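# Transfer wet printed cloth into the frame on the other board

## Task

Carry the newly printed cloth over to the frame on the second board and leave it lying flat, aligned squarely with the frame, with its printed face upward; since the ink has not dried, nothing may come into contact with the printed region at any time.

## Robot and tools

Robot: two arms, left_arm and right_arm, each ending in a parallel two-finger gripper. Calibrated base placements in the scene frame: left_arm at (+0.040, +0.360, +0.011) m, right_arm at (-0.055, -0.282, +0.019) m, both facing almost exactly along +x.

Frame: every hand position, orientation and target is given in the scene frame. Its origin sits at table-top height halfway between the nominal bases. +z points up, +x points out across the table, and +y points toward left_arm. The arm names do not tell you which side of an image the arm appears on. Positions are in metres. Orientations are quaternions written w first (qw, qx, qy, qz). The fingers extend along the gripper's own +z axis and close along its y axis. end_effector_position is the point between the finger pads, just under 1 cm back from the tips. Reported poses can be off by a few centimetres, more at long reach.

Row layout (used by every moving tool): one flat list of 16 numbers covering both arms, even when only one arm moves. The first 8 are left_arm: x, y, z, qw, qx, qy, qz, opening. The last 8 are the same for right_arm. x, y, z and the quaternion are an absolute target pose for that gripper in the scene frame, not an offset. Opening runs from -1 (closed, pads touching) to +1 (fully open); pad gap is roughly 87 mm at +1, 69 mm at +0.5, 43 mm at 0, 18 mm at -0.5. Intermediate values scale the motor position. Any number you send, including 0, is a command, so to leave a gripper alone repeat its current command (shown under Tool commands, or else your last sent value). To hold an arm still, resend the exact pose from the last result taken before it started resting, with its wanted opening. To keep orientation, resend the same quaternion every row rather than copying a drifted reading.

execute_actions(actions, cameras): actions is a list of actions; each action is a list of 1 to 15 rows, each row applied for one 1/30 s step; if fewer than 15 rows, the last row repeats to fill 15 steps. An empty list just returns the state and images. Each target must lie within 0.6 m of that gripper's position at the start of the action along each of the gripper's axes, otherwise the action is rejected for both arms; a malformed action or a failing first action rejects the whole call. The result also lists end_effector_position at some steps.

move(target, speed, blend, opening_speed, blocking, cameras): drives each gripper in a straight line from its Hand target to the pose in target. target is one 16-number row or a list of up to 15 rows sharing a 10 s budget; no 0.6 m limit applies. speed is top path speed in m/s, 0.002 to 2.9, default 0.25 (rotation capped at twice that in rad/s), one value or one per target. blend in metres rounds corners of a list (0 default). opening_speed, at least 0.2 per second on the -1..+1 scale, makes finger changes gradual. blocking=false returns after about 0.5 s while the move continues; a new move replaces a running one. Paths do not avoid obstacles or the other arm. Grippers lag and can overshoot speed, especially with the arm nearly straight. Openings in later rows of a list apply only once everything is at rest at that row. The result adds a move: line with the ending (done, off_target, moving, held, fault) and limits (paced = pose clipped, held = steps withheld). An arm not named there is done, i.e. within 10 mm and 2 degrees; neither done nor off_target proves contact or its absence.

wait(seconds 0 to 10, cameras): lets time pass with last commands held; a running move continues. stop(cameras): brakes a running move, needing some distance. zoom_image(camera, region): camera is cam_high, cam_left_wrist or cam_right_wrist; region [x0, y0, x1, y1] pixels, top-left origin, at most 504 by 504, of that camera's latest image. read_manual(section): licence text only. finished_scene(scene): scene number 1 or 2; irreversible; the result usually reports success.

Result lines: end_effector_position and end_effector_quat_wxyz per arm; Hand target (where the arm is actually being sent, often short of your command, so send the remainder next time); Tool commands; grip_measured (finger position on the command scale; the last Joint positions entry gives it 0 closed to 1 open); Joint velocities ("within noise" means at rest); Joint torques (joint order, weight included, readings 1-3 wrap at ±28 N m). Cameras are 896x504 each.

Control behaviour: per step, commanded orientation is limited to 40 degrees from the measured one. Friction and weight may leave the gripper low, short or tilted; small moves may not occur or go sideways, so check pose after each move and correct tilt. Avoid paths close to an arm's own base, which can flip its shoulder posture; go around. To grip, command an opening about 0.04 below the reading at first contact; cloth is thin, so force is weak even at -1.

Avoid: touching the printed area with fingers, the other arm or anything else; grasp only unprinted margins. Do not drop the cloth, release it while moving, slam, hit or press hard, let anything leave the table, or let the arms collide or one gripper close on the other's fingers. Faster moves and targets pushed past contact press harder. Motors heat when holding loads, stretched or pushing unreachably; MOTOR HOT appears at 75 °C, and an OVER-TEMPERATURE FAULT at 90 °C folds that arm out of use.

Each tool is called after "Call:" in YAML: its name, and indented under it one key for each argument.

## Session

Call:
execute_actions:
  actions: []

Call:
zoom_image:
  camera: "cam_high"
  region: [350, 150, 540, 270]

Scene clock: 0.00 s.
left_arm: end_effector_position=(+0.3578, +0.1635, +0.1476) grip_measured=+1.000 end_effector_quat_wxyz=(+0.377, +0.096, +0.896, -0.214) | right_arm: end_effector_position=(+0.2071, -0.0891, +0.1249) grip_measured=+1.000 end_effector_quat_wxyz=(+0.430, -0.086, +0.876, +0.202)
Joint positions: left_arm=[-0.472 1.333 0.905 -0.253 0.126 -0.308 1] | right_arm=[0.623 1.08 0.554 -0.057 0.077 0.391 1]
Joint velocities: within noise
Joint torques (N m): no reading
Heat: left arm: 33 °C; right arm: 37 °C.
Hand target: left_arm +0.3610, +0.1621, +0.1551; +0.387, +0.097, +0.891, -0.217 | right_arm +0.2075, -0.0886, +0.1272; +0.431, -0.086, +0.875, +0.203
Tool commands: left_gripper/opening=+1.0 right_gripper/opening=+1.0
camera_calibration:
cam_left_wrist: T_world_to_cam=[[-0.313643, -0.892243, 0.324854, 0.207095], [-0.94301, 0.332747, 0.00345834, 0.306544], [-0.11118, -0.305256, -0.945758, 0.370433], [0, 0, 0, 1]] pos_world=[0.395212, 0.195855, 0.282004]
cam_right_wrist: T_world_to_cam=[[0.331232, -0.894813, -0.299323, -0.110724], [-0.943123, -0.323516, -0.0765267, 0.195685], [-0.0283589, 0.307647, -0.951078, 0.292243], [0, 0, 0, 1]] pos_world=[0.229518, -0.125677, 0.259779]

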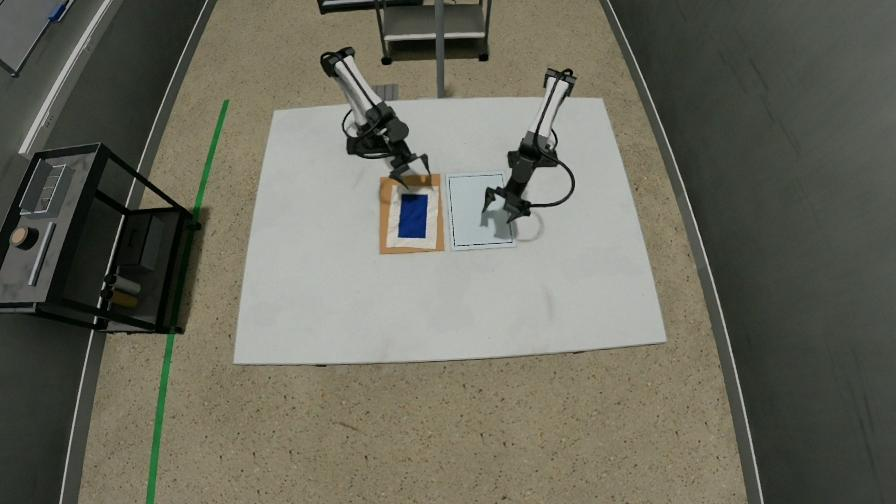

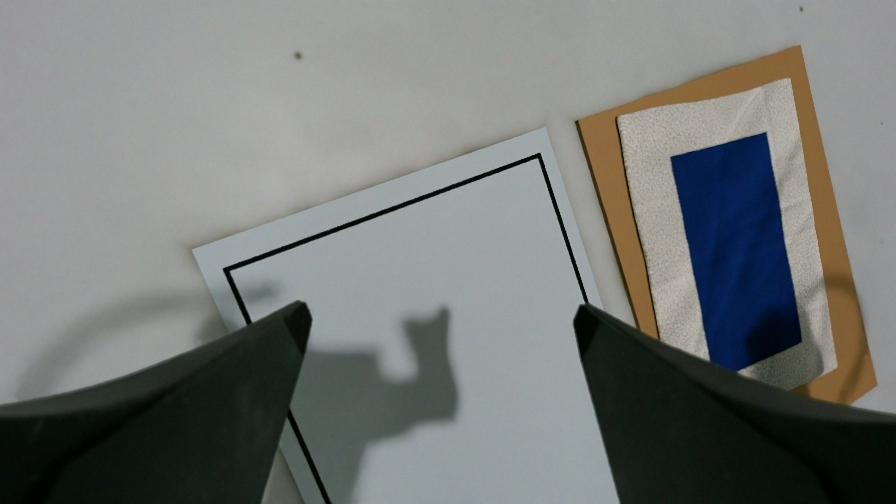

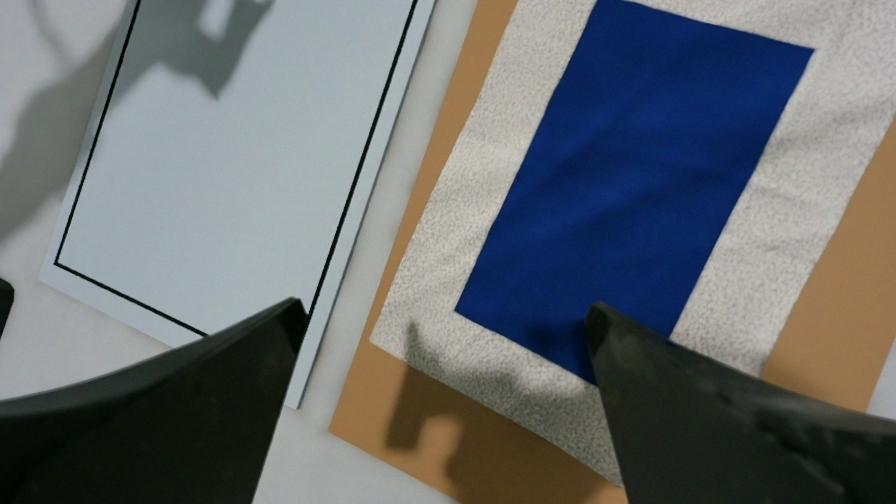

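Scaled by 2.653 from the camera's 896x504 image, which has a finer 1280x720 frame.

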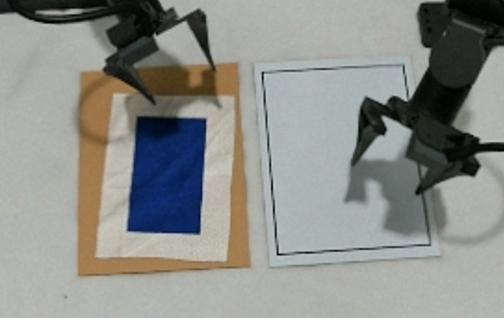

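Call:
move:
  target: [0.365,-0.030,0.14,0.2981,0.1245,0.9455,-0.0392,-0.4,0.350,-0.195,0.14,0.2990,-0.0997,0.9485,0.0314,-0.4]
  speed: 0.15

Scene clock: 3.77 s.
left_arm: end_effector_position=(+0.3619, -0.0314, +0.1407) grip_measured=-0.400 end_effector_quat_wxyz=(+0.298, +0.136, +0.943, -0.050) | right_arm: end_effector_position=(+0.3509, -0.1913, +0.1437) grip_measured=-0.400 end_effector_quat_wxyz=(+0.314, -0.096, +0.944, +0.041)
Joint positions: left_arm=[-0.972 2.15 2.018 -0.928 -0.357 -0.581 0.3] | right_arm=[0.21 1.678 1.329 -0.577 -0.009 0.015 0.3]
Joint velocities: within noise
Joint torques (N m): left_arm=[0.44 -8.14 9.29 0.94 -0.51 -0.11] | right_arm=[-0.34 -7.19 8.85 1.41 -0.05 0.05]
Heat: left arm: 34 °C; right arm: 38 °C.
Hand target: left_arm +0.3643, -0.0300, +0.1401; +0.298, +0.129, +0.945, -0.040 | right_arm +0.3500, -0.1951, +0.1404; +0.300, -0.098, +0.948, +0.031
Off the commanded pose: left_arm 0.003 m, 2 deg | right_arm 0.005 m, 2 deg.
move: done
camera_calibration:
cam_left_wrist: T_world_to_cam=[[-0.265208, -0.963908, 0.023361, 0.0593197], [-0.935852, 0.263169, 0.234356, 0.338038], [-0.232046, 0.0402907, -0.97187, 0.363112], [0, 0, 0, 1]] pos_world=[0.416345, -0.0464124, 0.27229]
cam_right_wrist: T_world_to_cam=[[0.209361, -0.977052, -0.0392127, -0.254599], [-0.947705, -0.212625, 0.238005, 0.277394], [-0.240881, -0.012667, -0.970472, 0.361696], [0, 0, 0, 1]] pos_world=[0.403316, -0.185194, 0.275012]

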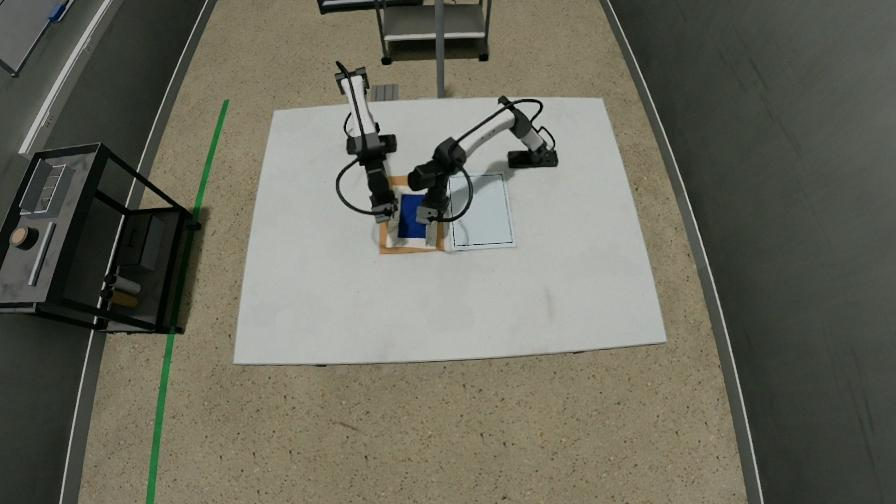

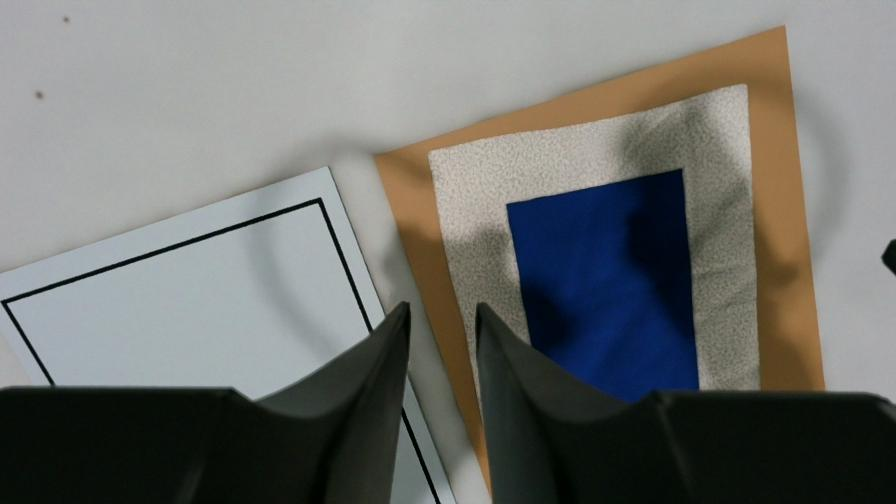

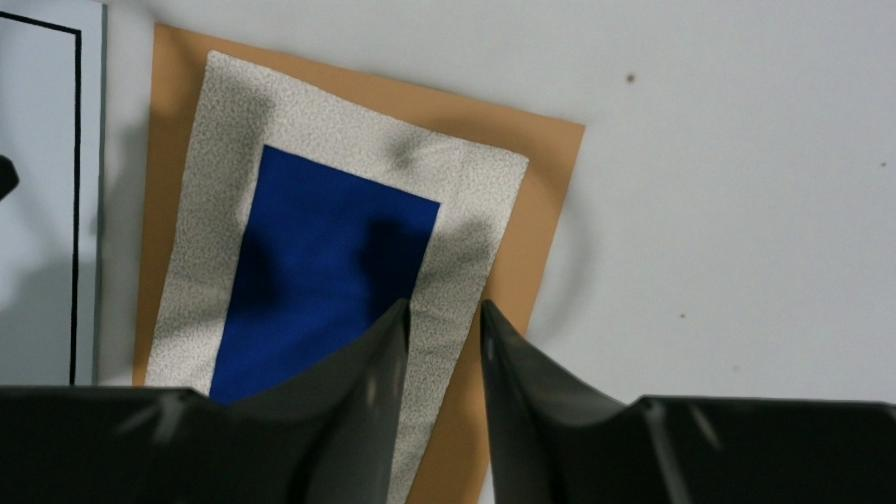

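Call:
move:
  target:
    - [0.4056,-0.0449,0.06,0.2981,0.1245,0.9455,-0.0392,-0.4,0.3908,-0.2171,0.06,0.2990,-0.0997,0.9485,0.0314,-0.4]
    - [0.4056,-0.0449,0.033,0.2981,0.1245,0.9455,-0.0392,-0.4,0.3908,-0.2171,0.033,0.2990,-0.0997,0.9485,0.0314,-0.4]
  speed: 0.1
  cameras: ["cam_left_wrist","cam_right_wrist"]

Scene clock: 6.47 s.
left_arm: end_effector_position=(+0.4010, -0.0429, +0.0426) grip_measured=-0.400 end_effector_quat_wxyz=(+0.295, +0.118, +0.948, -0.037) | right_arm: end_effector_position=(+0.3888, -0.2180, +0.0405) grip_measured=-0.400 end_effector_quat_wxyz=(+0.298, -0.095, +0.949, +0.025)
Joint positions: left_arm=[-0.926 2.34 1.948 -0.682 -0.358 -0.576 0.3] | right_arm=[0.133 1.932 1.236 -0.267 -0.026 -0.053 0.3]
Joint velocities: within noise
Joint torques (N m): left_arm=[0.77 -9.52 5.39 1.57 -0.27 0.19] | right_arm=[-0.69 -9.1 5.59 2.04 -0.34 0.04]
Heat: left arm: 35 °C; right arm: 38 °C.
Hand target: left_arm +0.4055, -0.0450, +0.0333; +0.298, +0.121, +0.946, -0.040 | right_arm +0.3903, -0.2176, +0.0329; +0.298, -0.099, +0.949, +0.030
Off the commanded pose: left_arm 0.011 m, 1 deg | right_arm 0.008 m, 1 deg.
move: off_target (left_arm)
camera_calibration:
cam_left_wrist: T_world_to_cam=[[-0.222905, -0.974785, 0.0103749, 0.0439761], [-0.944676, 0.218622, 0.244524, 0.401794], [-0.240627, 0.0447048, -0.969588, 0.280934], [0, 0, 0, 1]] pos_world=[0.456968, -0.057533, 0.173685]
cam_right_wrist: T_world_to_cam=[[0.196658, -0.980367, -0.0143522, -0.289384], [-0.942331, -0.193031, 0.273408, 0.332905], [-0.270811, -0.0402434, -0.961791, 0.275626], [0, 0, 0, 1]] pos_world=[0.445259, -0.20835, 0.169922]
Images, in order (width x height): cam_left_wrist 896x504, cam_right_wrist 896x504.

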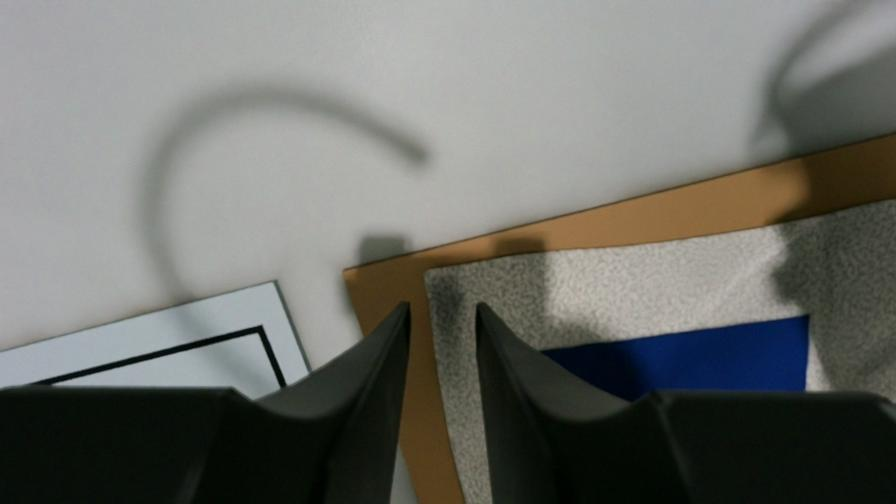

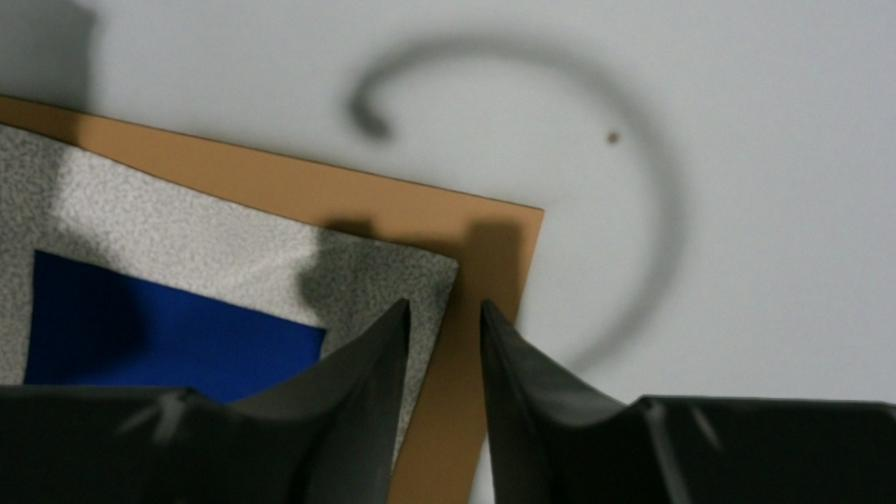

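Call:
move:
  target:
    - [0.4056,-0.0449,0.016,0.2981,0.1245,0.9455,-0.0392,-0.4,0.3898,-0.2140,0.018,0.2990,-0.0997,0.9485,0.0314,-0.4]
    - [0.4046,-0.0449,0.006,0.2981,0.1245,0.9455,-0.0392,-0.4,0.3888,-0.2140,0.008,0.2990,-0.0997,0.9485,0.0314,-0.4]
  speed: 0.04
  cameras: ["cam_left_wrist","cam_right_wrist"]

Scene clock: 8.17 s.
left_arm: end_effector_position=(+0.4041, -0.0463, +0.0251) grip_measured=-0.400 end_effector_quat_wxyz=(+0.304, +0.121, +0.944, -0.044) | right_arm: end_effector_position=(+0.3916, -0.2173, +0.0230) grip_measured=-0.400 end_effector_quat_wxyz=(+0.309, -0.095, +0.946, +0.026)
Joint positions: left_arm=[-0.926 2.353 1.889 -0.586 -0.358 -0.564 0.3] | right_arm=[0.133 1.961 1.188 -0.169 -0.027 -0.053 0.3]
Joint velocities: within noise
Joint torques (N m): left_arm=[0.65 -8.66 4.53 1.55 -0.26 0.18] | right_arm=[0.03 -8.06 4.98 2.06 -0.31 0.11]
Heat: left arm: 35 °C; right arm: 39 °C.
Hand target: left_arm +0.4042, -0.0441, +0.0064; +0.298, +0.127, +0.945, -0.038 | right_arm +0.3883, -0.2139, +0.0085; +0.299, -0.100, +0.948, +0.032
Off the commanded pose: left_arm 0.019 m, 1 deg | right_arm 0.016 m, 1 deg.
move: off_target (left_arm, right_arm)
camera_calibration:
cam_left_wrist: T_world_to_cam=[[-0.232988, -0.972284, 0.0195055, 0.0454898], [-0.946508, 0.231325, 0.22497, 0.411612], [-0.223247, 0.0339533, -0.97417, 0.257422], [0, 0, 0, 1]] pos_world=[0.457661, -0.0597275, 0.157285]
cam_right_wrist: T_world_to_cam=[[0.197809, -0.980135, -0.0143513, -0.289887], [-0.947722, -0.194966, 0.252609, 0.342631], [-0.250389, -0.0363673, -0.967462, 0.252548], [0, 0, 0, 1]] pos_world=[0.445297, -0.208142, 0.153618]
Images, in order (width x height): cam_left_wrist 896x504, cam_right_wrist 896x504.

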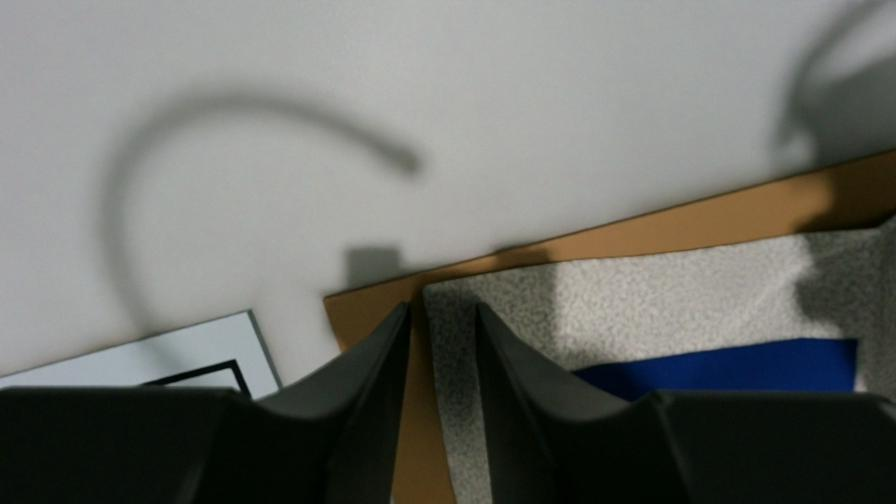

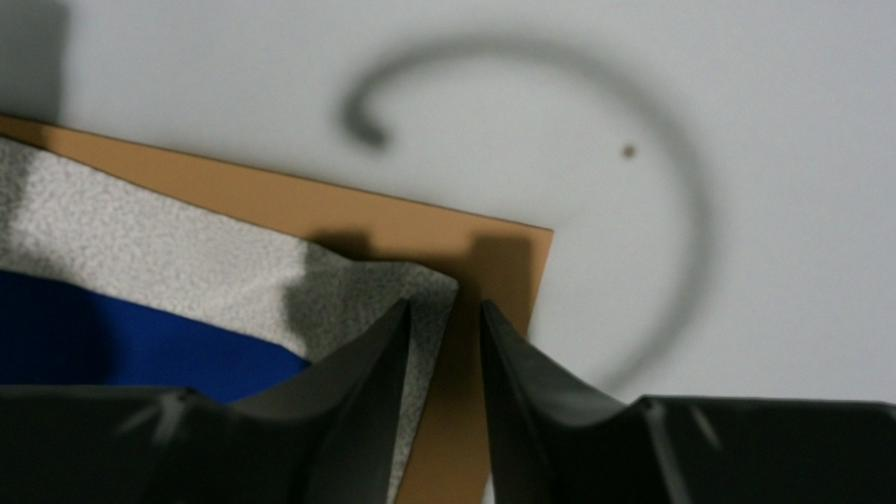

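Call:
move:
  target:
    - [0.4035,-0.0446,0.001,0.2981,0.1245,0.9455,-0.0392,-0.4,0.3878,-0.2135,0.008,0.2990,-0.0997,0.9485,0.0314,-0.4]
    - [0.4035,-0.0446,0.001,0.2981,0.1245,0.9455,-0.0392,-1,0.3878,-0.2135,0.008,0.2990,-0.0997,0.9485,0.0314,-1]
  speed: 0.04
  opening_speed: 0.5
  cameras: ["cam_left_wrist","cam_right_wrist"]

Scene clock: 11.30 s.
left_arm: end_effector_position=(+0.4090, -0.0525, +0.0259) grip_measured=-0.876 end_effector_quat_wxyz=(+0.316, +0.114, +0.940, -0.057) | right_arm: end_effector_position=(+0.3926, -0.2160, +0.0231) grip_measured=-0.974 end_effector_quat_wxyz=(+0.312, -0.096, +0.945, +0.029)
Joint positions: left_arm=[-0.926 2.353 1.878 -0.538 -0.36 -0.57 0.062] | right_arm=[0.134 1.961 1.186 -0.16 -0.032 -0.053 0.013]
Joint velocities: within noise
Joint torques (N m): left_arm=[0.55 -8.57 4.08 1.33 -0.23 0.1] | right_arm=[0.14 -8.34 4.89 1.98 -0.29 0.13]
Heat: left arm: 35 °C; right arm: 39 °C.
Hand target: left_arm +0.4028, -0.0443, +0.0016; +0.297, +0.122, +0.946, -0.040 | right_arm +0.3872, -0.2128, +0.0084; +0.299, -0.100, +0.948, +0.033
Off the commanded pose: left_arm 0.027 m, 3 deg | right_arm 0.016 m, 2 deg.
move: off_target (left_arm, right_arm); target 2's new opening was sent with left_arm's hand 0.023 m and 2 deg from that target
camera_calibration:
cam_left_wrist: T_world_to_cam=[[-0.228175, -0.972573, 0.0451547, 0.0379118], [-0.952511, 0.232593, 0.196527, 0.420662], [-0.201639, 0.00183201, -0.979458, 0.249092], [0, 0, 0, 1]] pos_world=[0.459562, -0.0614272, 0.159592]
cam_right_wrist: T_world_to_cam=[[0.201321, -0.979367, -0.0176325, -0.290029], [-0.948514, -0.199409, 0.246085, 0.3433], [-0.244523, -0.0328174, -0.969088, 0.251486], [0, 0, 0, 1]] pos_world=[0.445508, -0.207334, 0.154117]
Images, in order (width x height): cam_left_wrist 896x504, cam_right_wrist 896x504.

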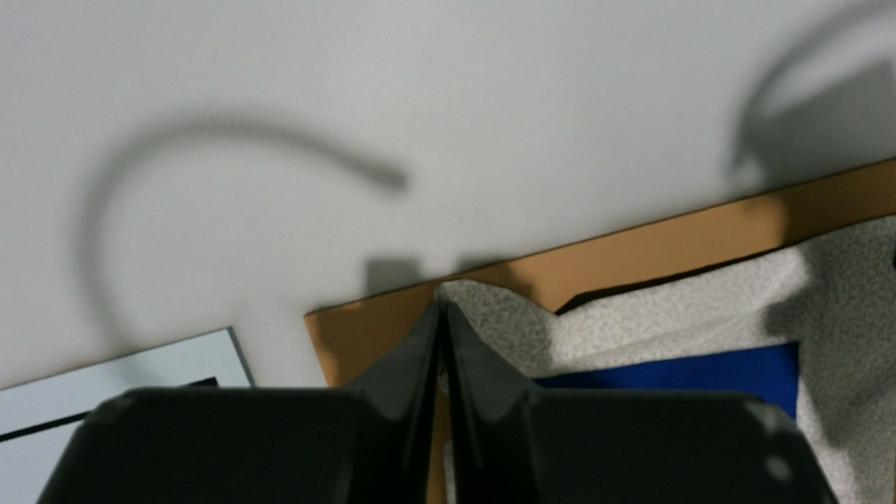

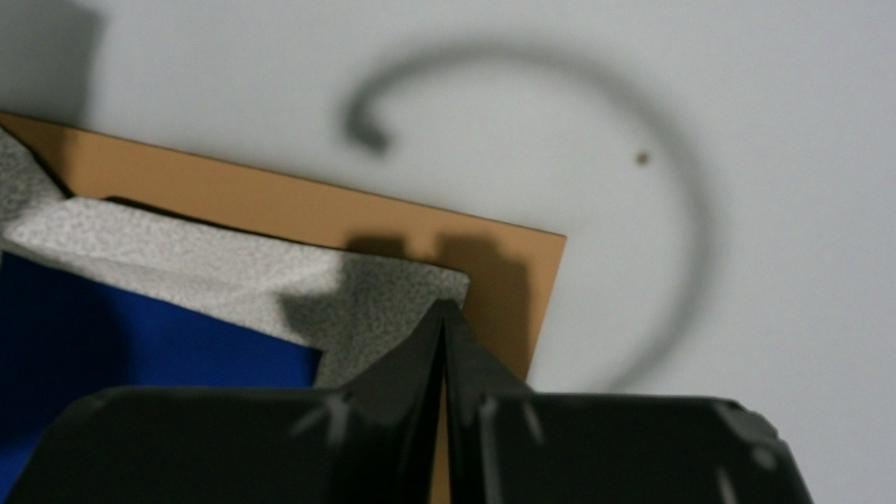

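Call:
move:
  target:
    - [0.4035,-0.0446,0.008,0.2981,0.1245,0.9455,-0.0392,-1,0.3878,-0.2135,0.035,0.2990,-0.0997,0.9485,0.0314,-0.4]
    - [0.4035,-0.0446,0.008,0.2981,0.1245,0.9455,-0.0392,-1,0.3878,-0.2225,0.030,0.2990,-0.0997,0.9485,0.0314,-0.4]
    - [0.4035,-0.0446,0.008,0.2981,0.1245,0.9455,-0.0392,-1,0.3858,-0.2225,0.004,0.2990,-0.0997,0.9485,0.0314,-0.4]
  speed: 0.05
  cameras: ["cam_left_wrist","cam_right_wrist"]

Scene clock: 13.70 s.
left_arm: end_effector_position=(+0.4090, -0.0525, +0.0259) grip_measured=-0.876 end_effector_quat_wxyz=(+0.316, +0.114, +0.940, -0.057) | right_arm: end_effector_position=(+0.3945, -0.2196, +0.0218) grip_measured=-0.400 end_effector_quat_wxyz=(+0.319, -0.096, +0.942, +0.031)
Joint positions: left_arm=[-0.926 2.353 1.878 -0.538 -0.36 -0.57 0.062] | right_arm=[0.122 1.961 1.171 -0.131 -0.043 -0.062 0.3]
Joint velocities: within noise
Joint torques (N m): left_arm=[0.55 -9.13 5.46 1.13 -0.24 0.17] | right_arm=[-0.85 -8.42 4.27 1.88 -0.28 0.05]
Heat: left arm: 36 °C; right arm: 39 °C.
Hand target: left_arm +0.4033, -0.0444, +0.0085; +0.298, +0.124, +0.946, -0.039 | right_arm +0.3854, -0.2223, +0.0047; +0.299, -0.100, +0.948, +0.032
Off the commanded pose: left_arm 0.020 m, 3 deg | right_arm 0.020 m, 2 deg.
move: off_target (left_arm, right_arm)
camera_calibration:
cam_left_wrist: T_world_to_cam=[[-0.228175, -0.972573, 0.0451547, 0.0379118], [-0.952511, 0.232593, 0.196527, 0.420662], [-0.201639, 0.00183201, -0.979458, 0.249092], [0, 0, 0, 1]] pos_world=[0.459562, -0.0614272, 0.159592]
cam_right_wrist: T_world_to_cam=[[0.203488, -0.97888, -0.0196618, -0.294701], [-0.95159, -0.202461, 0.231269, 0.345638], [-0.230365, -0.0283506, -0.972691, 0.245961], [0, 0, 0, 1]] pos_world=[0.445535, -0.211525, 0.153514]
Images, in order (width x height): cam_left_wrist 896x504, cam_right_wrist 896x504.

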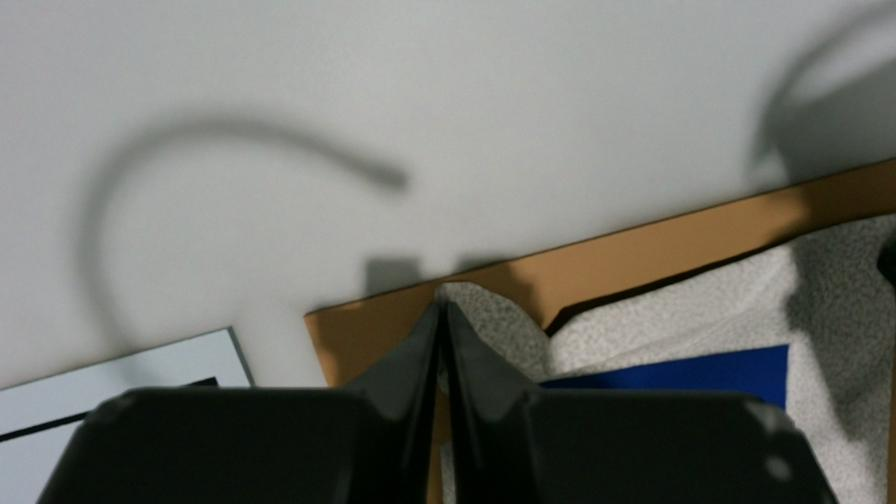

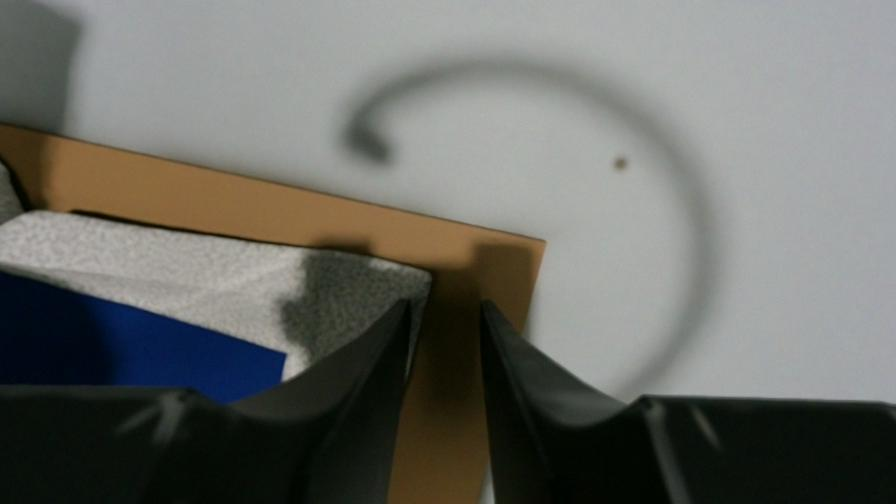

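Call:
move:
  target:
    - [0.4035,-0.0446,0.008,0.2981,0.1245,0.9455,-0.0392,-1,0.3878,-0.2200,0.030,0.2990,-0.0997,0.9485,0.0314,-0.4]
    - [0.4035,-0.0446,0.008,0.2981,0.1245,0.9455,-0.0392,-1,0.3868,-0.2125,0.028,0.2990,-0.0997,0.9485,0.0314,-0.4]
    - [0.4035,-0.0446,0.008,0.2981,0.1245,0.9455,-0.0392,-1,0.3838,-0.2125,-0.002,0.2990,-0.0997,0.9485,0.0314,-0.4]
  speed: 0.05
  cameras: ["cam_right_wrist"]

Scene clock: 15.83 s.
left_arm: end_effector_position=(+0.4090, -0.0525, +0.0259) grip_measured=-0.876 end_effector_quat_wxyz=(+0.316, +0.114, +0.940, -0.057) | right_arm: end_effector_position=(+0.3962, -0.2132, +0.0216) grip_measured=-0.400 end_effector_quat_wxyz=(+0.327, -0.100, +0.939, +0.033)
Joint positions: left_arm=[-0.926 2.353 1.878 -0.538 -0.36 -0.57 0.062] | right_arm=[0.136 1.961 1.16 -0.101 -0.041 -0.057 0.3]
Joint velocities: within noise
Joint torques (N m): left_arm=[0.54 -9.13 5.45 1.13 -0.24 0.17] | right_arm=[0.29 -7.66 4.04 1.78 -0.1 0.26]
Heat: left arm: 36 °C; right arm: 39 °C.
Hand target: left_arm +0.4033, -0.0444, +0.0085; +0.298, +0.124, +0.946, -0.039 | right_arm +0.3829, -0.2132, -0.0010; +0.299, -0.099, +0.949, +0.030
Off the commanded pose: left_arm 0.020 m, 3 deg | right_arm 0.027 m, 3 deg.
move: off_target (left_arm, right_arm)
camera_calibration:
cam_right_wrist: T_world_to_cam=[[0.212837, -0.976886, -0.0198613, -0.291978], [-0.953574, -0.212105, 0.213795, 0.347642], [-0.213066, -0.0265643, -0.976677, 0.239932], [0, 0, 0, 1]] pos_world=[0.444768, -0.205119, 0.154213]
Images, in order (width x height): cam_right_wrist 896x504.

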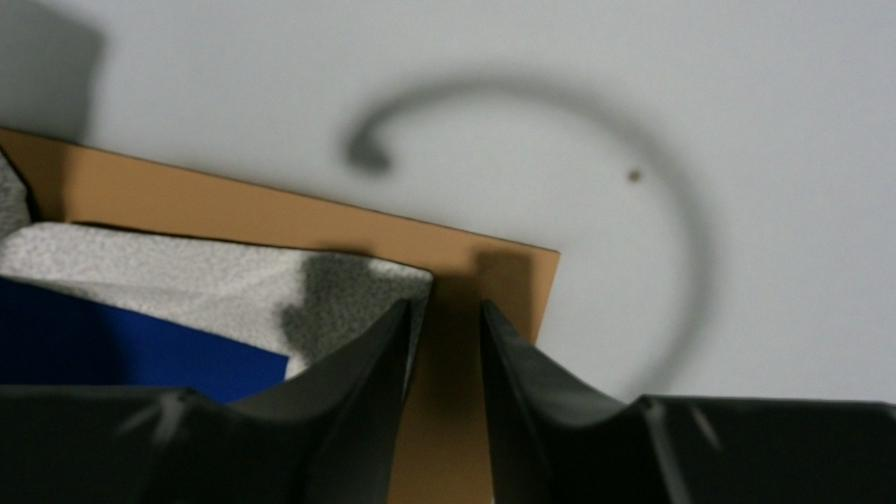

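Call:
move:
  target:
    - [0.4035,-0.0446,0.008,0.2981,0.1245,0.9455,-0.0392,-1,0.3868,-0.2125,0.050,0.2990,-0.0997,0.9485,0.0314,-0.4]
    - [0.4035,-0.0446,0.008,0.2981,0.1245,0.9455,-0.0392,-1,0.3868,-0.2035,0.045,0.2990,-0.0997,0.9485,0.0314,-0.4]
    - [0.4035,-0.0446,0.008,0.2981,0.1245,0.9455,-0.0392,-1,0.3828,-0.2035,0.000,0.2990,-0.0997,0.9485,0.0314,-0.4]
  speed: 0.05
  cameras: ["cam_right_wrist"]

Scene clock: 19.07 s.
left_arm: end_effector_position=(+0.4090, -0.0525, +0.0259) grip_measured=-0.876 end_effector_quat_wxyz=(+0.316, +0.114, +0.940, -0.057) | right_arm: end_effector_position=(+0.3910, -0.2011, +0.0218) grip_measured=-0.400 end_effector_quat_wxyz=(+0.321, -0.104, +0.941, +0.038)
Joint positions: left_arm=[-0.926 2.353 1.878 -0.538 -0.36 -0.57 0.062] | right_arm=[0.164 1.956 1.161 -0.118 -0.037 -0.039 0.3]
Joint velocities: within noise
Joint torques (N m): left_arm=[0.54 -9.1 5.46 1.13 -0.25 0.17] | right_arm=[0.01 -7.36 4.41 1.95 -0.04 0.25]
Heat: left arm: 37 °C; right arm: 39 °C.
Hand target: left_arm +0.4033, -0.0444, +0.0085; +0.298, +0.124, +0.946, -0.039 | right_arm +0.3820, -0.2036, +0.0008; +0.299, -0.100, +0.948, +0.031
Off the commanded pose: left_arm 0.020 m, 3 deg | right_arm 0.023 m, 3 deg.
move: off_target (left_arm, right_arm)
camera_calibration:
cam_right_wrist: T_world_to_cam=[[0.223172, -0.974367, -0.0283306, -0.28237], [-0.948265, -0.223743, 0.225238, 0.340523], [-0.225803, -0.0234019, -0.973892, 0.245007], [0, 0, 0, 1]] pos_world=[0.441246, -0.193209, 0.153912]
Images, in order (width x height): cam_right_wrist 896x504.

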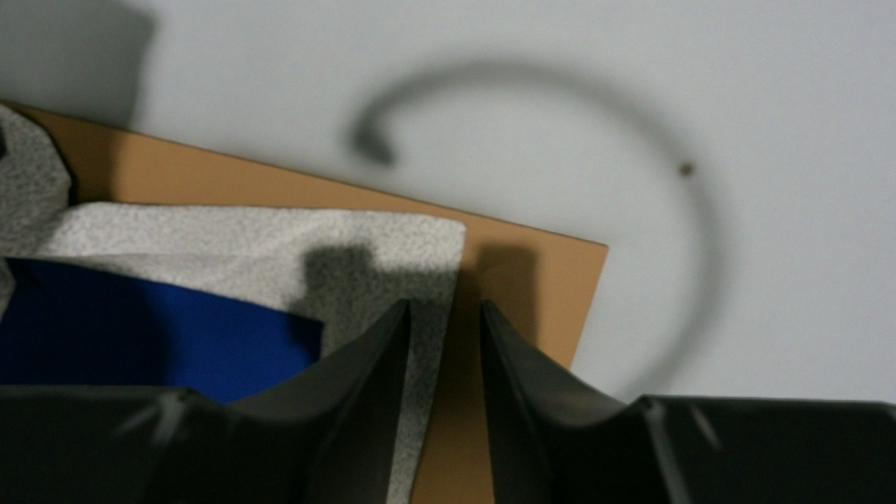

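Call:
move:
  target:
    - [0.4035,-0.0446,0.008,0.2981,0.1245,0.9455,-0.0392,-1,0.3868,-0.2035,0.050,0.2990,-0.0997,0.9485,0.0314,-0.4]
    - [0.4035,-0.0446,0.008,0.2981,0.1245,0.9455,-0.0392,-1,0.4000,-0.2035,0.045,0.2990,-0.0997,0.9485,0.0314,-0.4]
    - [0.4035,-0.0446,0.008,0.2981,0.1245,0.9455,-0.0392,-1,0.3970,-0.2035,0.002,0.2990,-0.0997,0.9485,0.0314,-0.4]
  speed: 0.05
  cameras: ["cam_right_wrist"]

Scene clock: 22.13 s.
left_arm: end_effector_position=(+0.4090, -0.0525, +0.0259) grip_measured=-0.876 end_effector_quat_wxyz=(+0.316, +0.114, +0.940, -0.057) | right_arm: end_effector_position=(+0.4024, -0.1991, +0.0223) grip_measured=-0.400 end_effector_quat_wxyz=(+0.316, -0.104, +0.942, +0.038)
Joint positions: left_arm=[-0.926 2.353 1.878 -0.538 -0.36 -0.57 0.062] | right_arm=[0.164 1.998 1.23 -0.155 -0.037 -0.039 0.3]
Joint velocities: within noise
Joint torques (N m): left_arm=[0.54 -9.13 5.44 1.13 -0.24 0.17] | right_arm=[-0.55 -7.92 4.63 1.99 -0.07 0.18]
Heat: left arm: 37 °C; right arm: 40 °C.
Hand target: left_arm +0.4033, -0.0444, +0.0085; +0.298, +0.124, +0.946, -0.039 | right_arm +0.3960, -0.2035, +0.0026; +0.299, -0.100, +0.949, +0.031
Off the commanded pose: left_arm 0.020 m, 3 deg | right_arm 0.021 m, 2 deg.
move: off_target (left_arm, right_arm)
camera_calibration:
cam_right_wrist: T_world_to_cam=[[0.22285, -0.974426, -0.0288541, -0.282822], [-0.94618, -0.223327, 0.234239, 0.350694], [-0.234693, -0.0248991, -0.971751, 0.25132], [0, 0, 0, 1]] pos_world=[0.45383, -0.191012, 0.153913]
Images, in order (width x height): cam_right_wrist 896x504.

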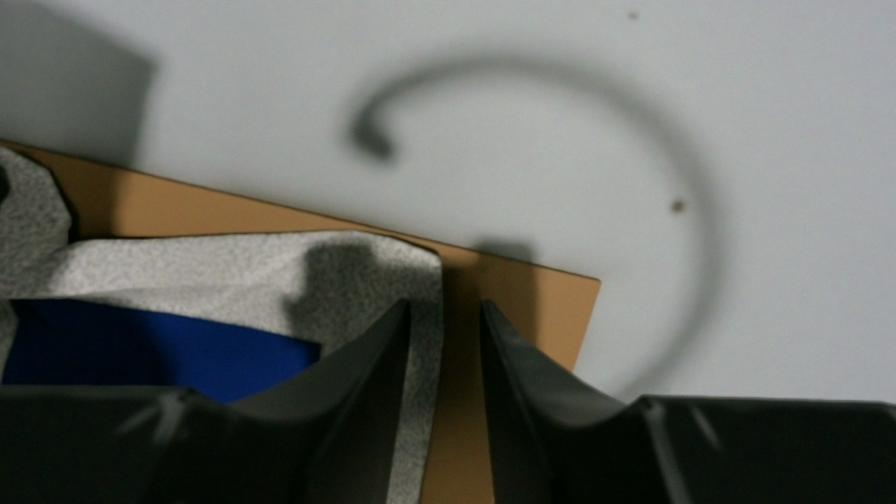

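Call:
move:
  target: [0.4035,-0.0446,0.008,0.2981,0.1245,0.9455,-0.0392,-1,0.3960,-0.2035,0.000,0.2990,-0.0997,0.9485,0.0314,-1]
  speed: 0.05
  opening_speed: 0.5
  cameras: ["cam_right_wrist"]

Scene clock: 23.93 s.
left_arm: end_effector_position=(+0.4090, -0.0525, +0.0259) grip_measured=-0.876 end_effector_quat_wxyz=(+0.316, +0.114, +0.940, -0.057) | right_arm: end_effector_position=(+0.4053, -0.1986, +0.0230) grip_measured=-0.888 end_effector_quat_wxyz=(+0.324, -0.104, +0.939, +0.039)
Joint positions: left_arm=[-0.926 2.353 1.878 -0.538 -0.36 -0.57 0.062] | right_arm=[0.164 1.998 1.224 -0.132 -0.037 -0.039 0.056]
Joint velocities: within noise
Joint torques (N m): left_arm=[0.54 -9.1 5.45 1.13 -0.24 0.17] | right_arm=[-0.53 -7.87 4.49 1.87 -0.07 0.2]
Heat: left arm: 37 °C; right arm: 40 °C.
Hand target: left_arm +0.4033, -0.0444, +0.0085; +0.298, +0.124, +0.946, -0.039 | right_arm +0.3954, -0.2035, +0.0010; +0.300, -0.100, +0.948, +0.031
Off the commanded pose: left_arm 0.020 m, 3 deg | right_arm 0.025 m, 3 deg.
move: off_target (left_arm, right_arm)
camera_calibration:
cam_right_wrist: T_world_to_cam=[[0.223395, -0.974327, -0.0279618, -0.283229], [-0.949917, -0.22405, 0.217852, 0.35526], [-0.218524, -0.0221056, -0.975581, 0.24675], [0, 0, 0, 1]] pos_world=[0.45466, -0.190907, 0.155411]
Images, in order (width x height): cam_right_wrist 896x504.

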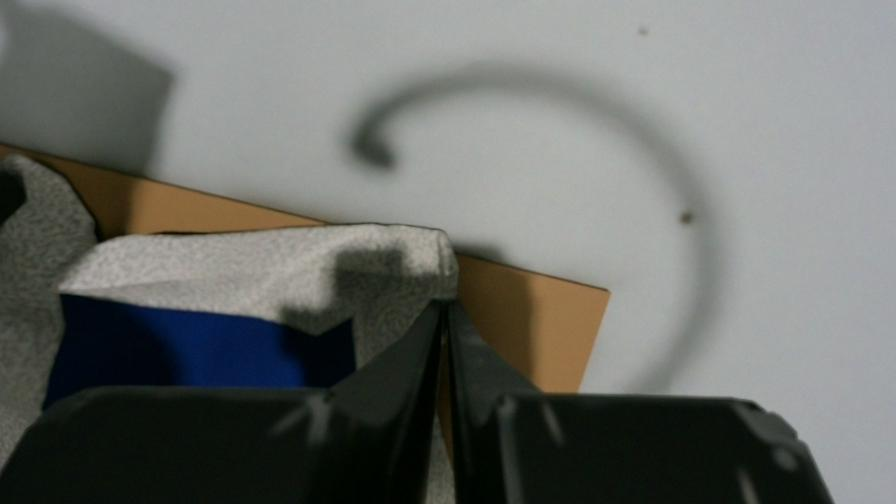

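Call:
move:
  target: [0.400,-0.047,0.070,0.2981,0.1245,0.9455,-0.0392,-1,0.391,-0.2045,0.065,0.2990,-0.0997,0.9485,0.0314,-1]
  speed: 0.06

Scene clock: 26.07 s.
left_arm: end_effector_position=(+0.4012, -0.0424, +0.0489) grip_measured=-0.876 end_effector_quat_wxyz=(+0.290, +0.122, +0.949, -0.030) | right_arm: end_effector_position=(+0.3897, -0.2018, +0.0477) grip_measured=-0.888 end_effector_quat_wxyz=(+0.291, -0.104, +0.950, +0.035)
Joint positions: left_arm=[-0.926 2.353 2 -0.737 -0.36 -0.57 0.062] | right_arm=[0.164 1.941 1.286 -0.322 -0.034 -0.039 0.056]
Joint velocities: within noise
Joint torques (N m): left_arm=[-0.17 -12.89 9.21 0.87 -0.31 0.07] | right_arm=[-0.55 -14.08 8.09 1.31 -0.07 0.19]
Heat: left arm: 38 °C; right arm: 41 °C.
Hand target: left_arm +0.4000, -0.0468, +0.0697; +0.299, +0.124, +0.945, -0.040 | right_arm +0.3910, -0.2050, +0.0647; +0.299, -0.099, +0.949, +0.030
Off the commanded pose: left_arm 0.022 m, 1 deg | right_arm 0.018 m, 1 deg.
move: off_target (left_arm, right_arm)
camera_calibration:
cam_left_wrist: T_world_to_cam=[[-0.227177, -0.973844, -0.00429347, 0.0469534], [-0.941752, 0.218564, 0.255603, 0.398576], [-0.247979, 0.0621104, -0.966772, 0.290508], [0, 0, 0, 1]] pos_world=[0.458066, -0.0594325, 0.17918]
cam_right_wrist: T_world_to_cam=[[0.219641, -0.975142, -0.0292414, -0.280803], [-0.932924, -0.21871, 0.286039, 0.325484], [-0.285324, -0.0355459, -0.957772, 0.289875], [0, 0, 0, 1]] pos_world=[0.448036, -0.192332, 0.176322]

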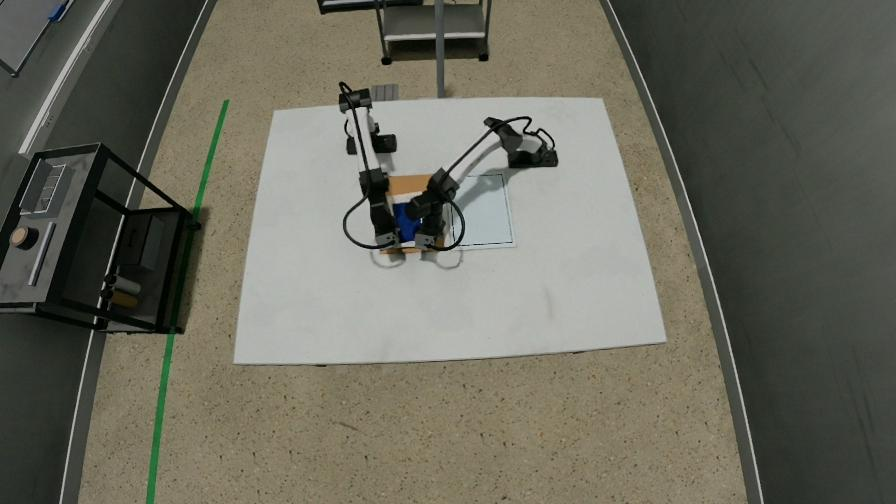

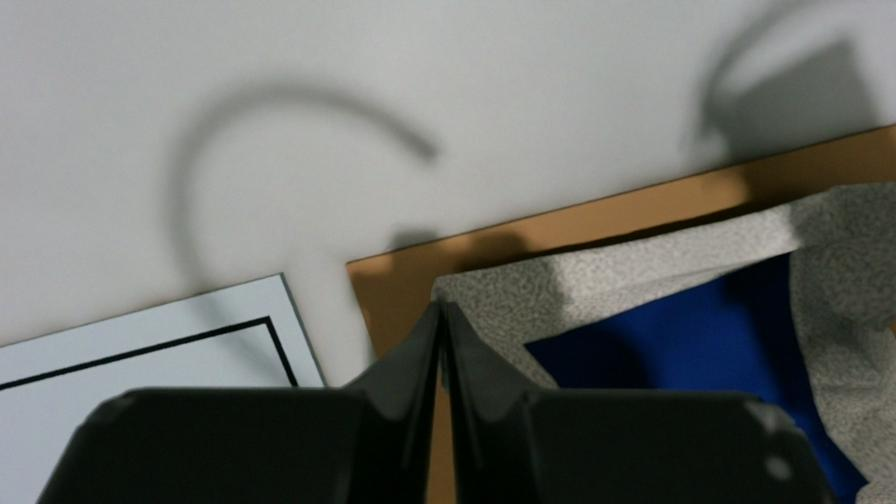

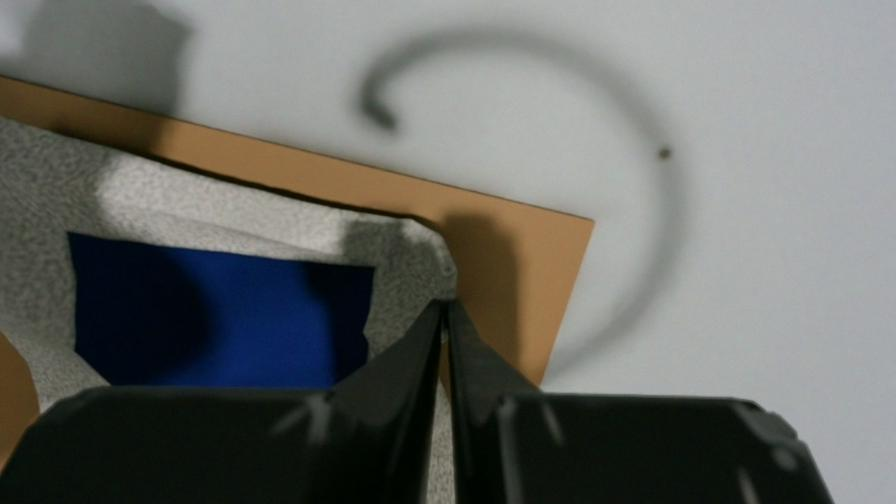

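Call:
move:
  target:
    - [0.385,-0.044,0.10,0.2981,0.1245,0.9455,-0.0392,-1,0.373,-0.2065,0.095,0.2990,-0.0997,0.9485,0.0314,-1]
    - [0.350,-0.041,0.18,0.3561,0.1057,0.9276,-0.0406,-1.0,0.338,-0.2035,0.172,0.3549,-0.1000,0.9290,0.0400,-1.0]
    - [0.320,-0.038,0.24,0.3800,0.1100,0.9170,-0.0500,-1.0,0.308,-0.2015,0.23,0.3749,-0.1000,0.9200,0.0450,-1.0]
    - [0.300,-0.036,0.305,0.4190,0.1183,0.8985,-0.0552,-1.0,0.288,-0.1995,0.29,0.4174,-0.1200,0.8990,0.0600,-1.0]
  speed: 0.08
  blend: 0.02

Call:
zoom_image:
  camera: "cam_high"
  region: [370, 140, 460, 230]

Scene clock: 31.07 s.
left_arm: end_effector_position=(+0.3005, -0.0384, +0.3059) grip_measured=-0.876 end_effector_quat_wxyz=(+0.419, +0.126, +0.897, -0.067) | right_arm: end_effector_position=(+0.2961, -0.2009, +0.2817) grip_measured=-0.888 end_effector_quat_wxyz=(+0.418, -0.112, +0.900, +0.057)
Joint positions: left_arm=[-1.176 2.118 2.559 -1.353 -0.627 -0.667 0.062] | right_arm=[0.207 1.336 1.438 -0.802 -0.037 -0.019 0.056]
Joint velocities: within noise
Joint torques (N m): left_arm=[0.01 -7.24 7.83 1.04 -0.66 -0.09] | right_arm=[0.18 -7.15 8.44 1.72 -0.32 0.06]
Heat: left arm: 40 °C; right arm: 42 °C.
Hand target: left_arm +0.3002, -0.0356, +0.3047; +0.420, +0.123, +0.897, -0.055 | right_arm +0.2878, -0.1991, +0.2893; +0.417, -0.121, +0.899, +0.062
Off the commanded pose: left_arm 0.003 m, 2 deg | right_arm 0.012 m, 1 deg.
move: off_target (right_arm); blend cut to 0.0176 m at target 1
camera_calibration:
cam_left_wrist: T_world_to_cam=[[-0.262102, -0.964585, 0.0296324, 0.0295227], [-0.964898, 0.261412, -0.0252052, 0.331637], [0.0165663, -0.0351986, -0.999243, 0.440462], [0, 0, 0, 1]] pos_world=[0.320437, -0.0427131, 0.447613]
cam_right_wrist: T_world_to_cam=[[0.256671, -0.965994, -0.031249, -0.261011], [-0.966249, -0.257205, 0.0144045, 0.250046], [-0.021952, 0.0264971, -0.999408, 0.433546], [0, 0, 0, 1]] pos_world=[0.318118, -0.199309, 0.421531]

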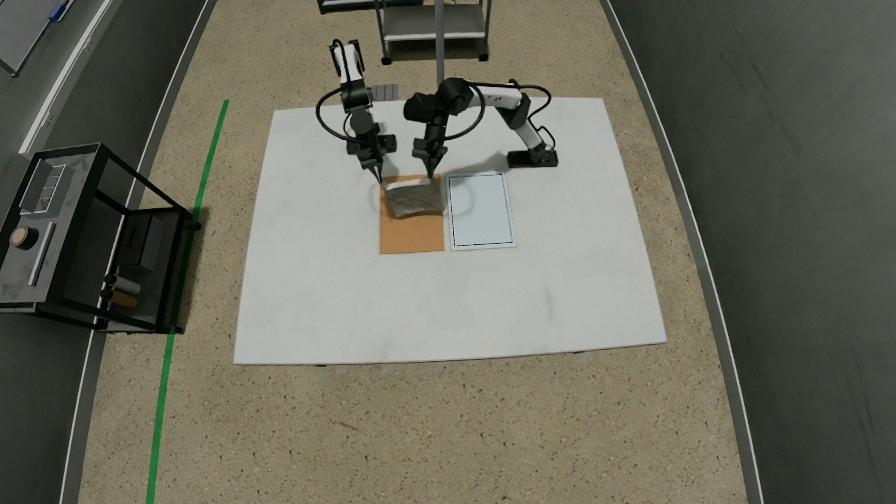

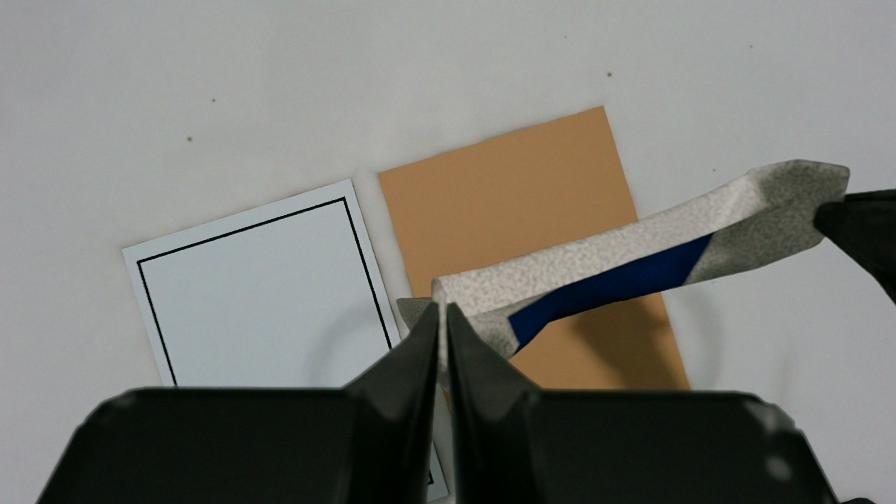

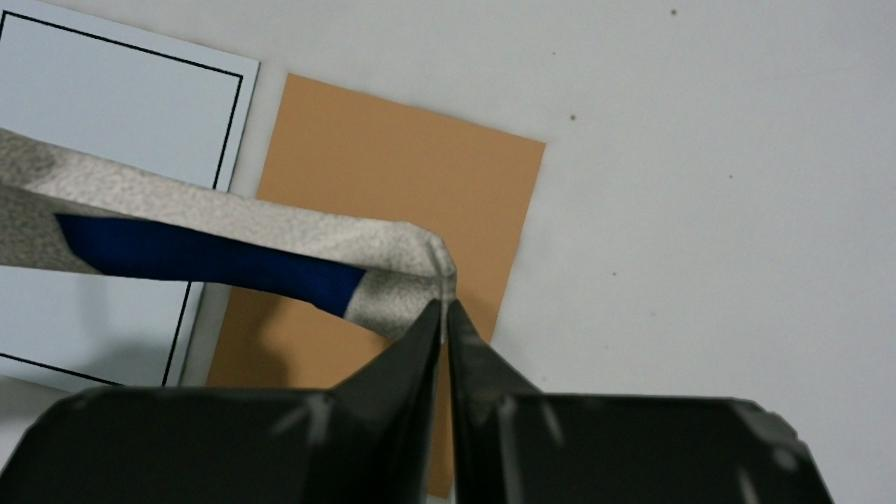

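Scaled by 5.600 from the camera's 896x504 image, which has a finer 1280x720 frame.

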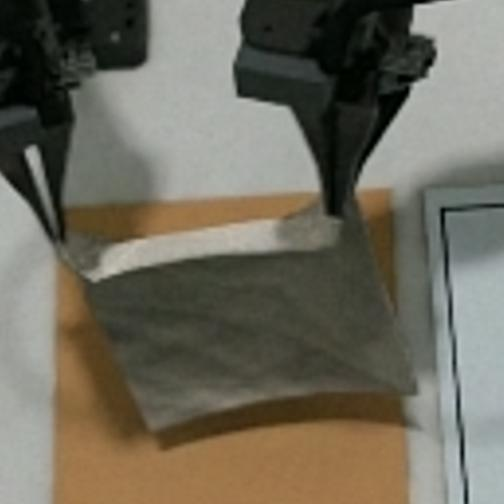

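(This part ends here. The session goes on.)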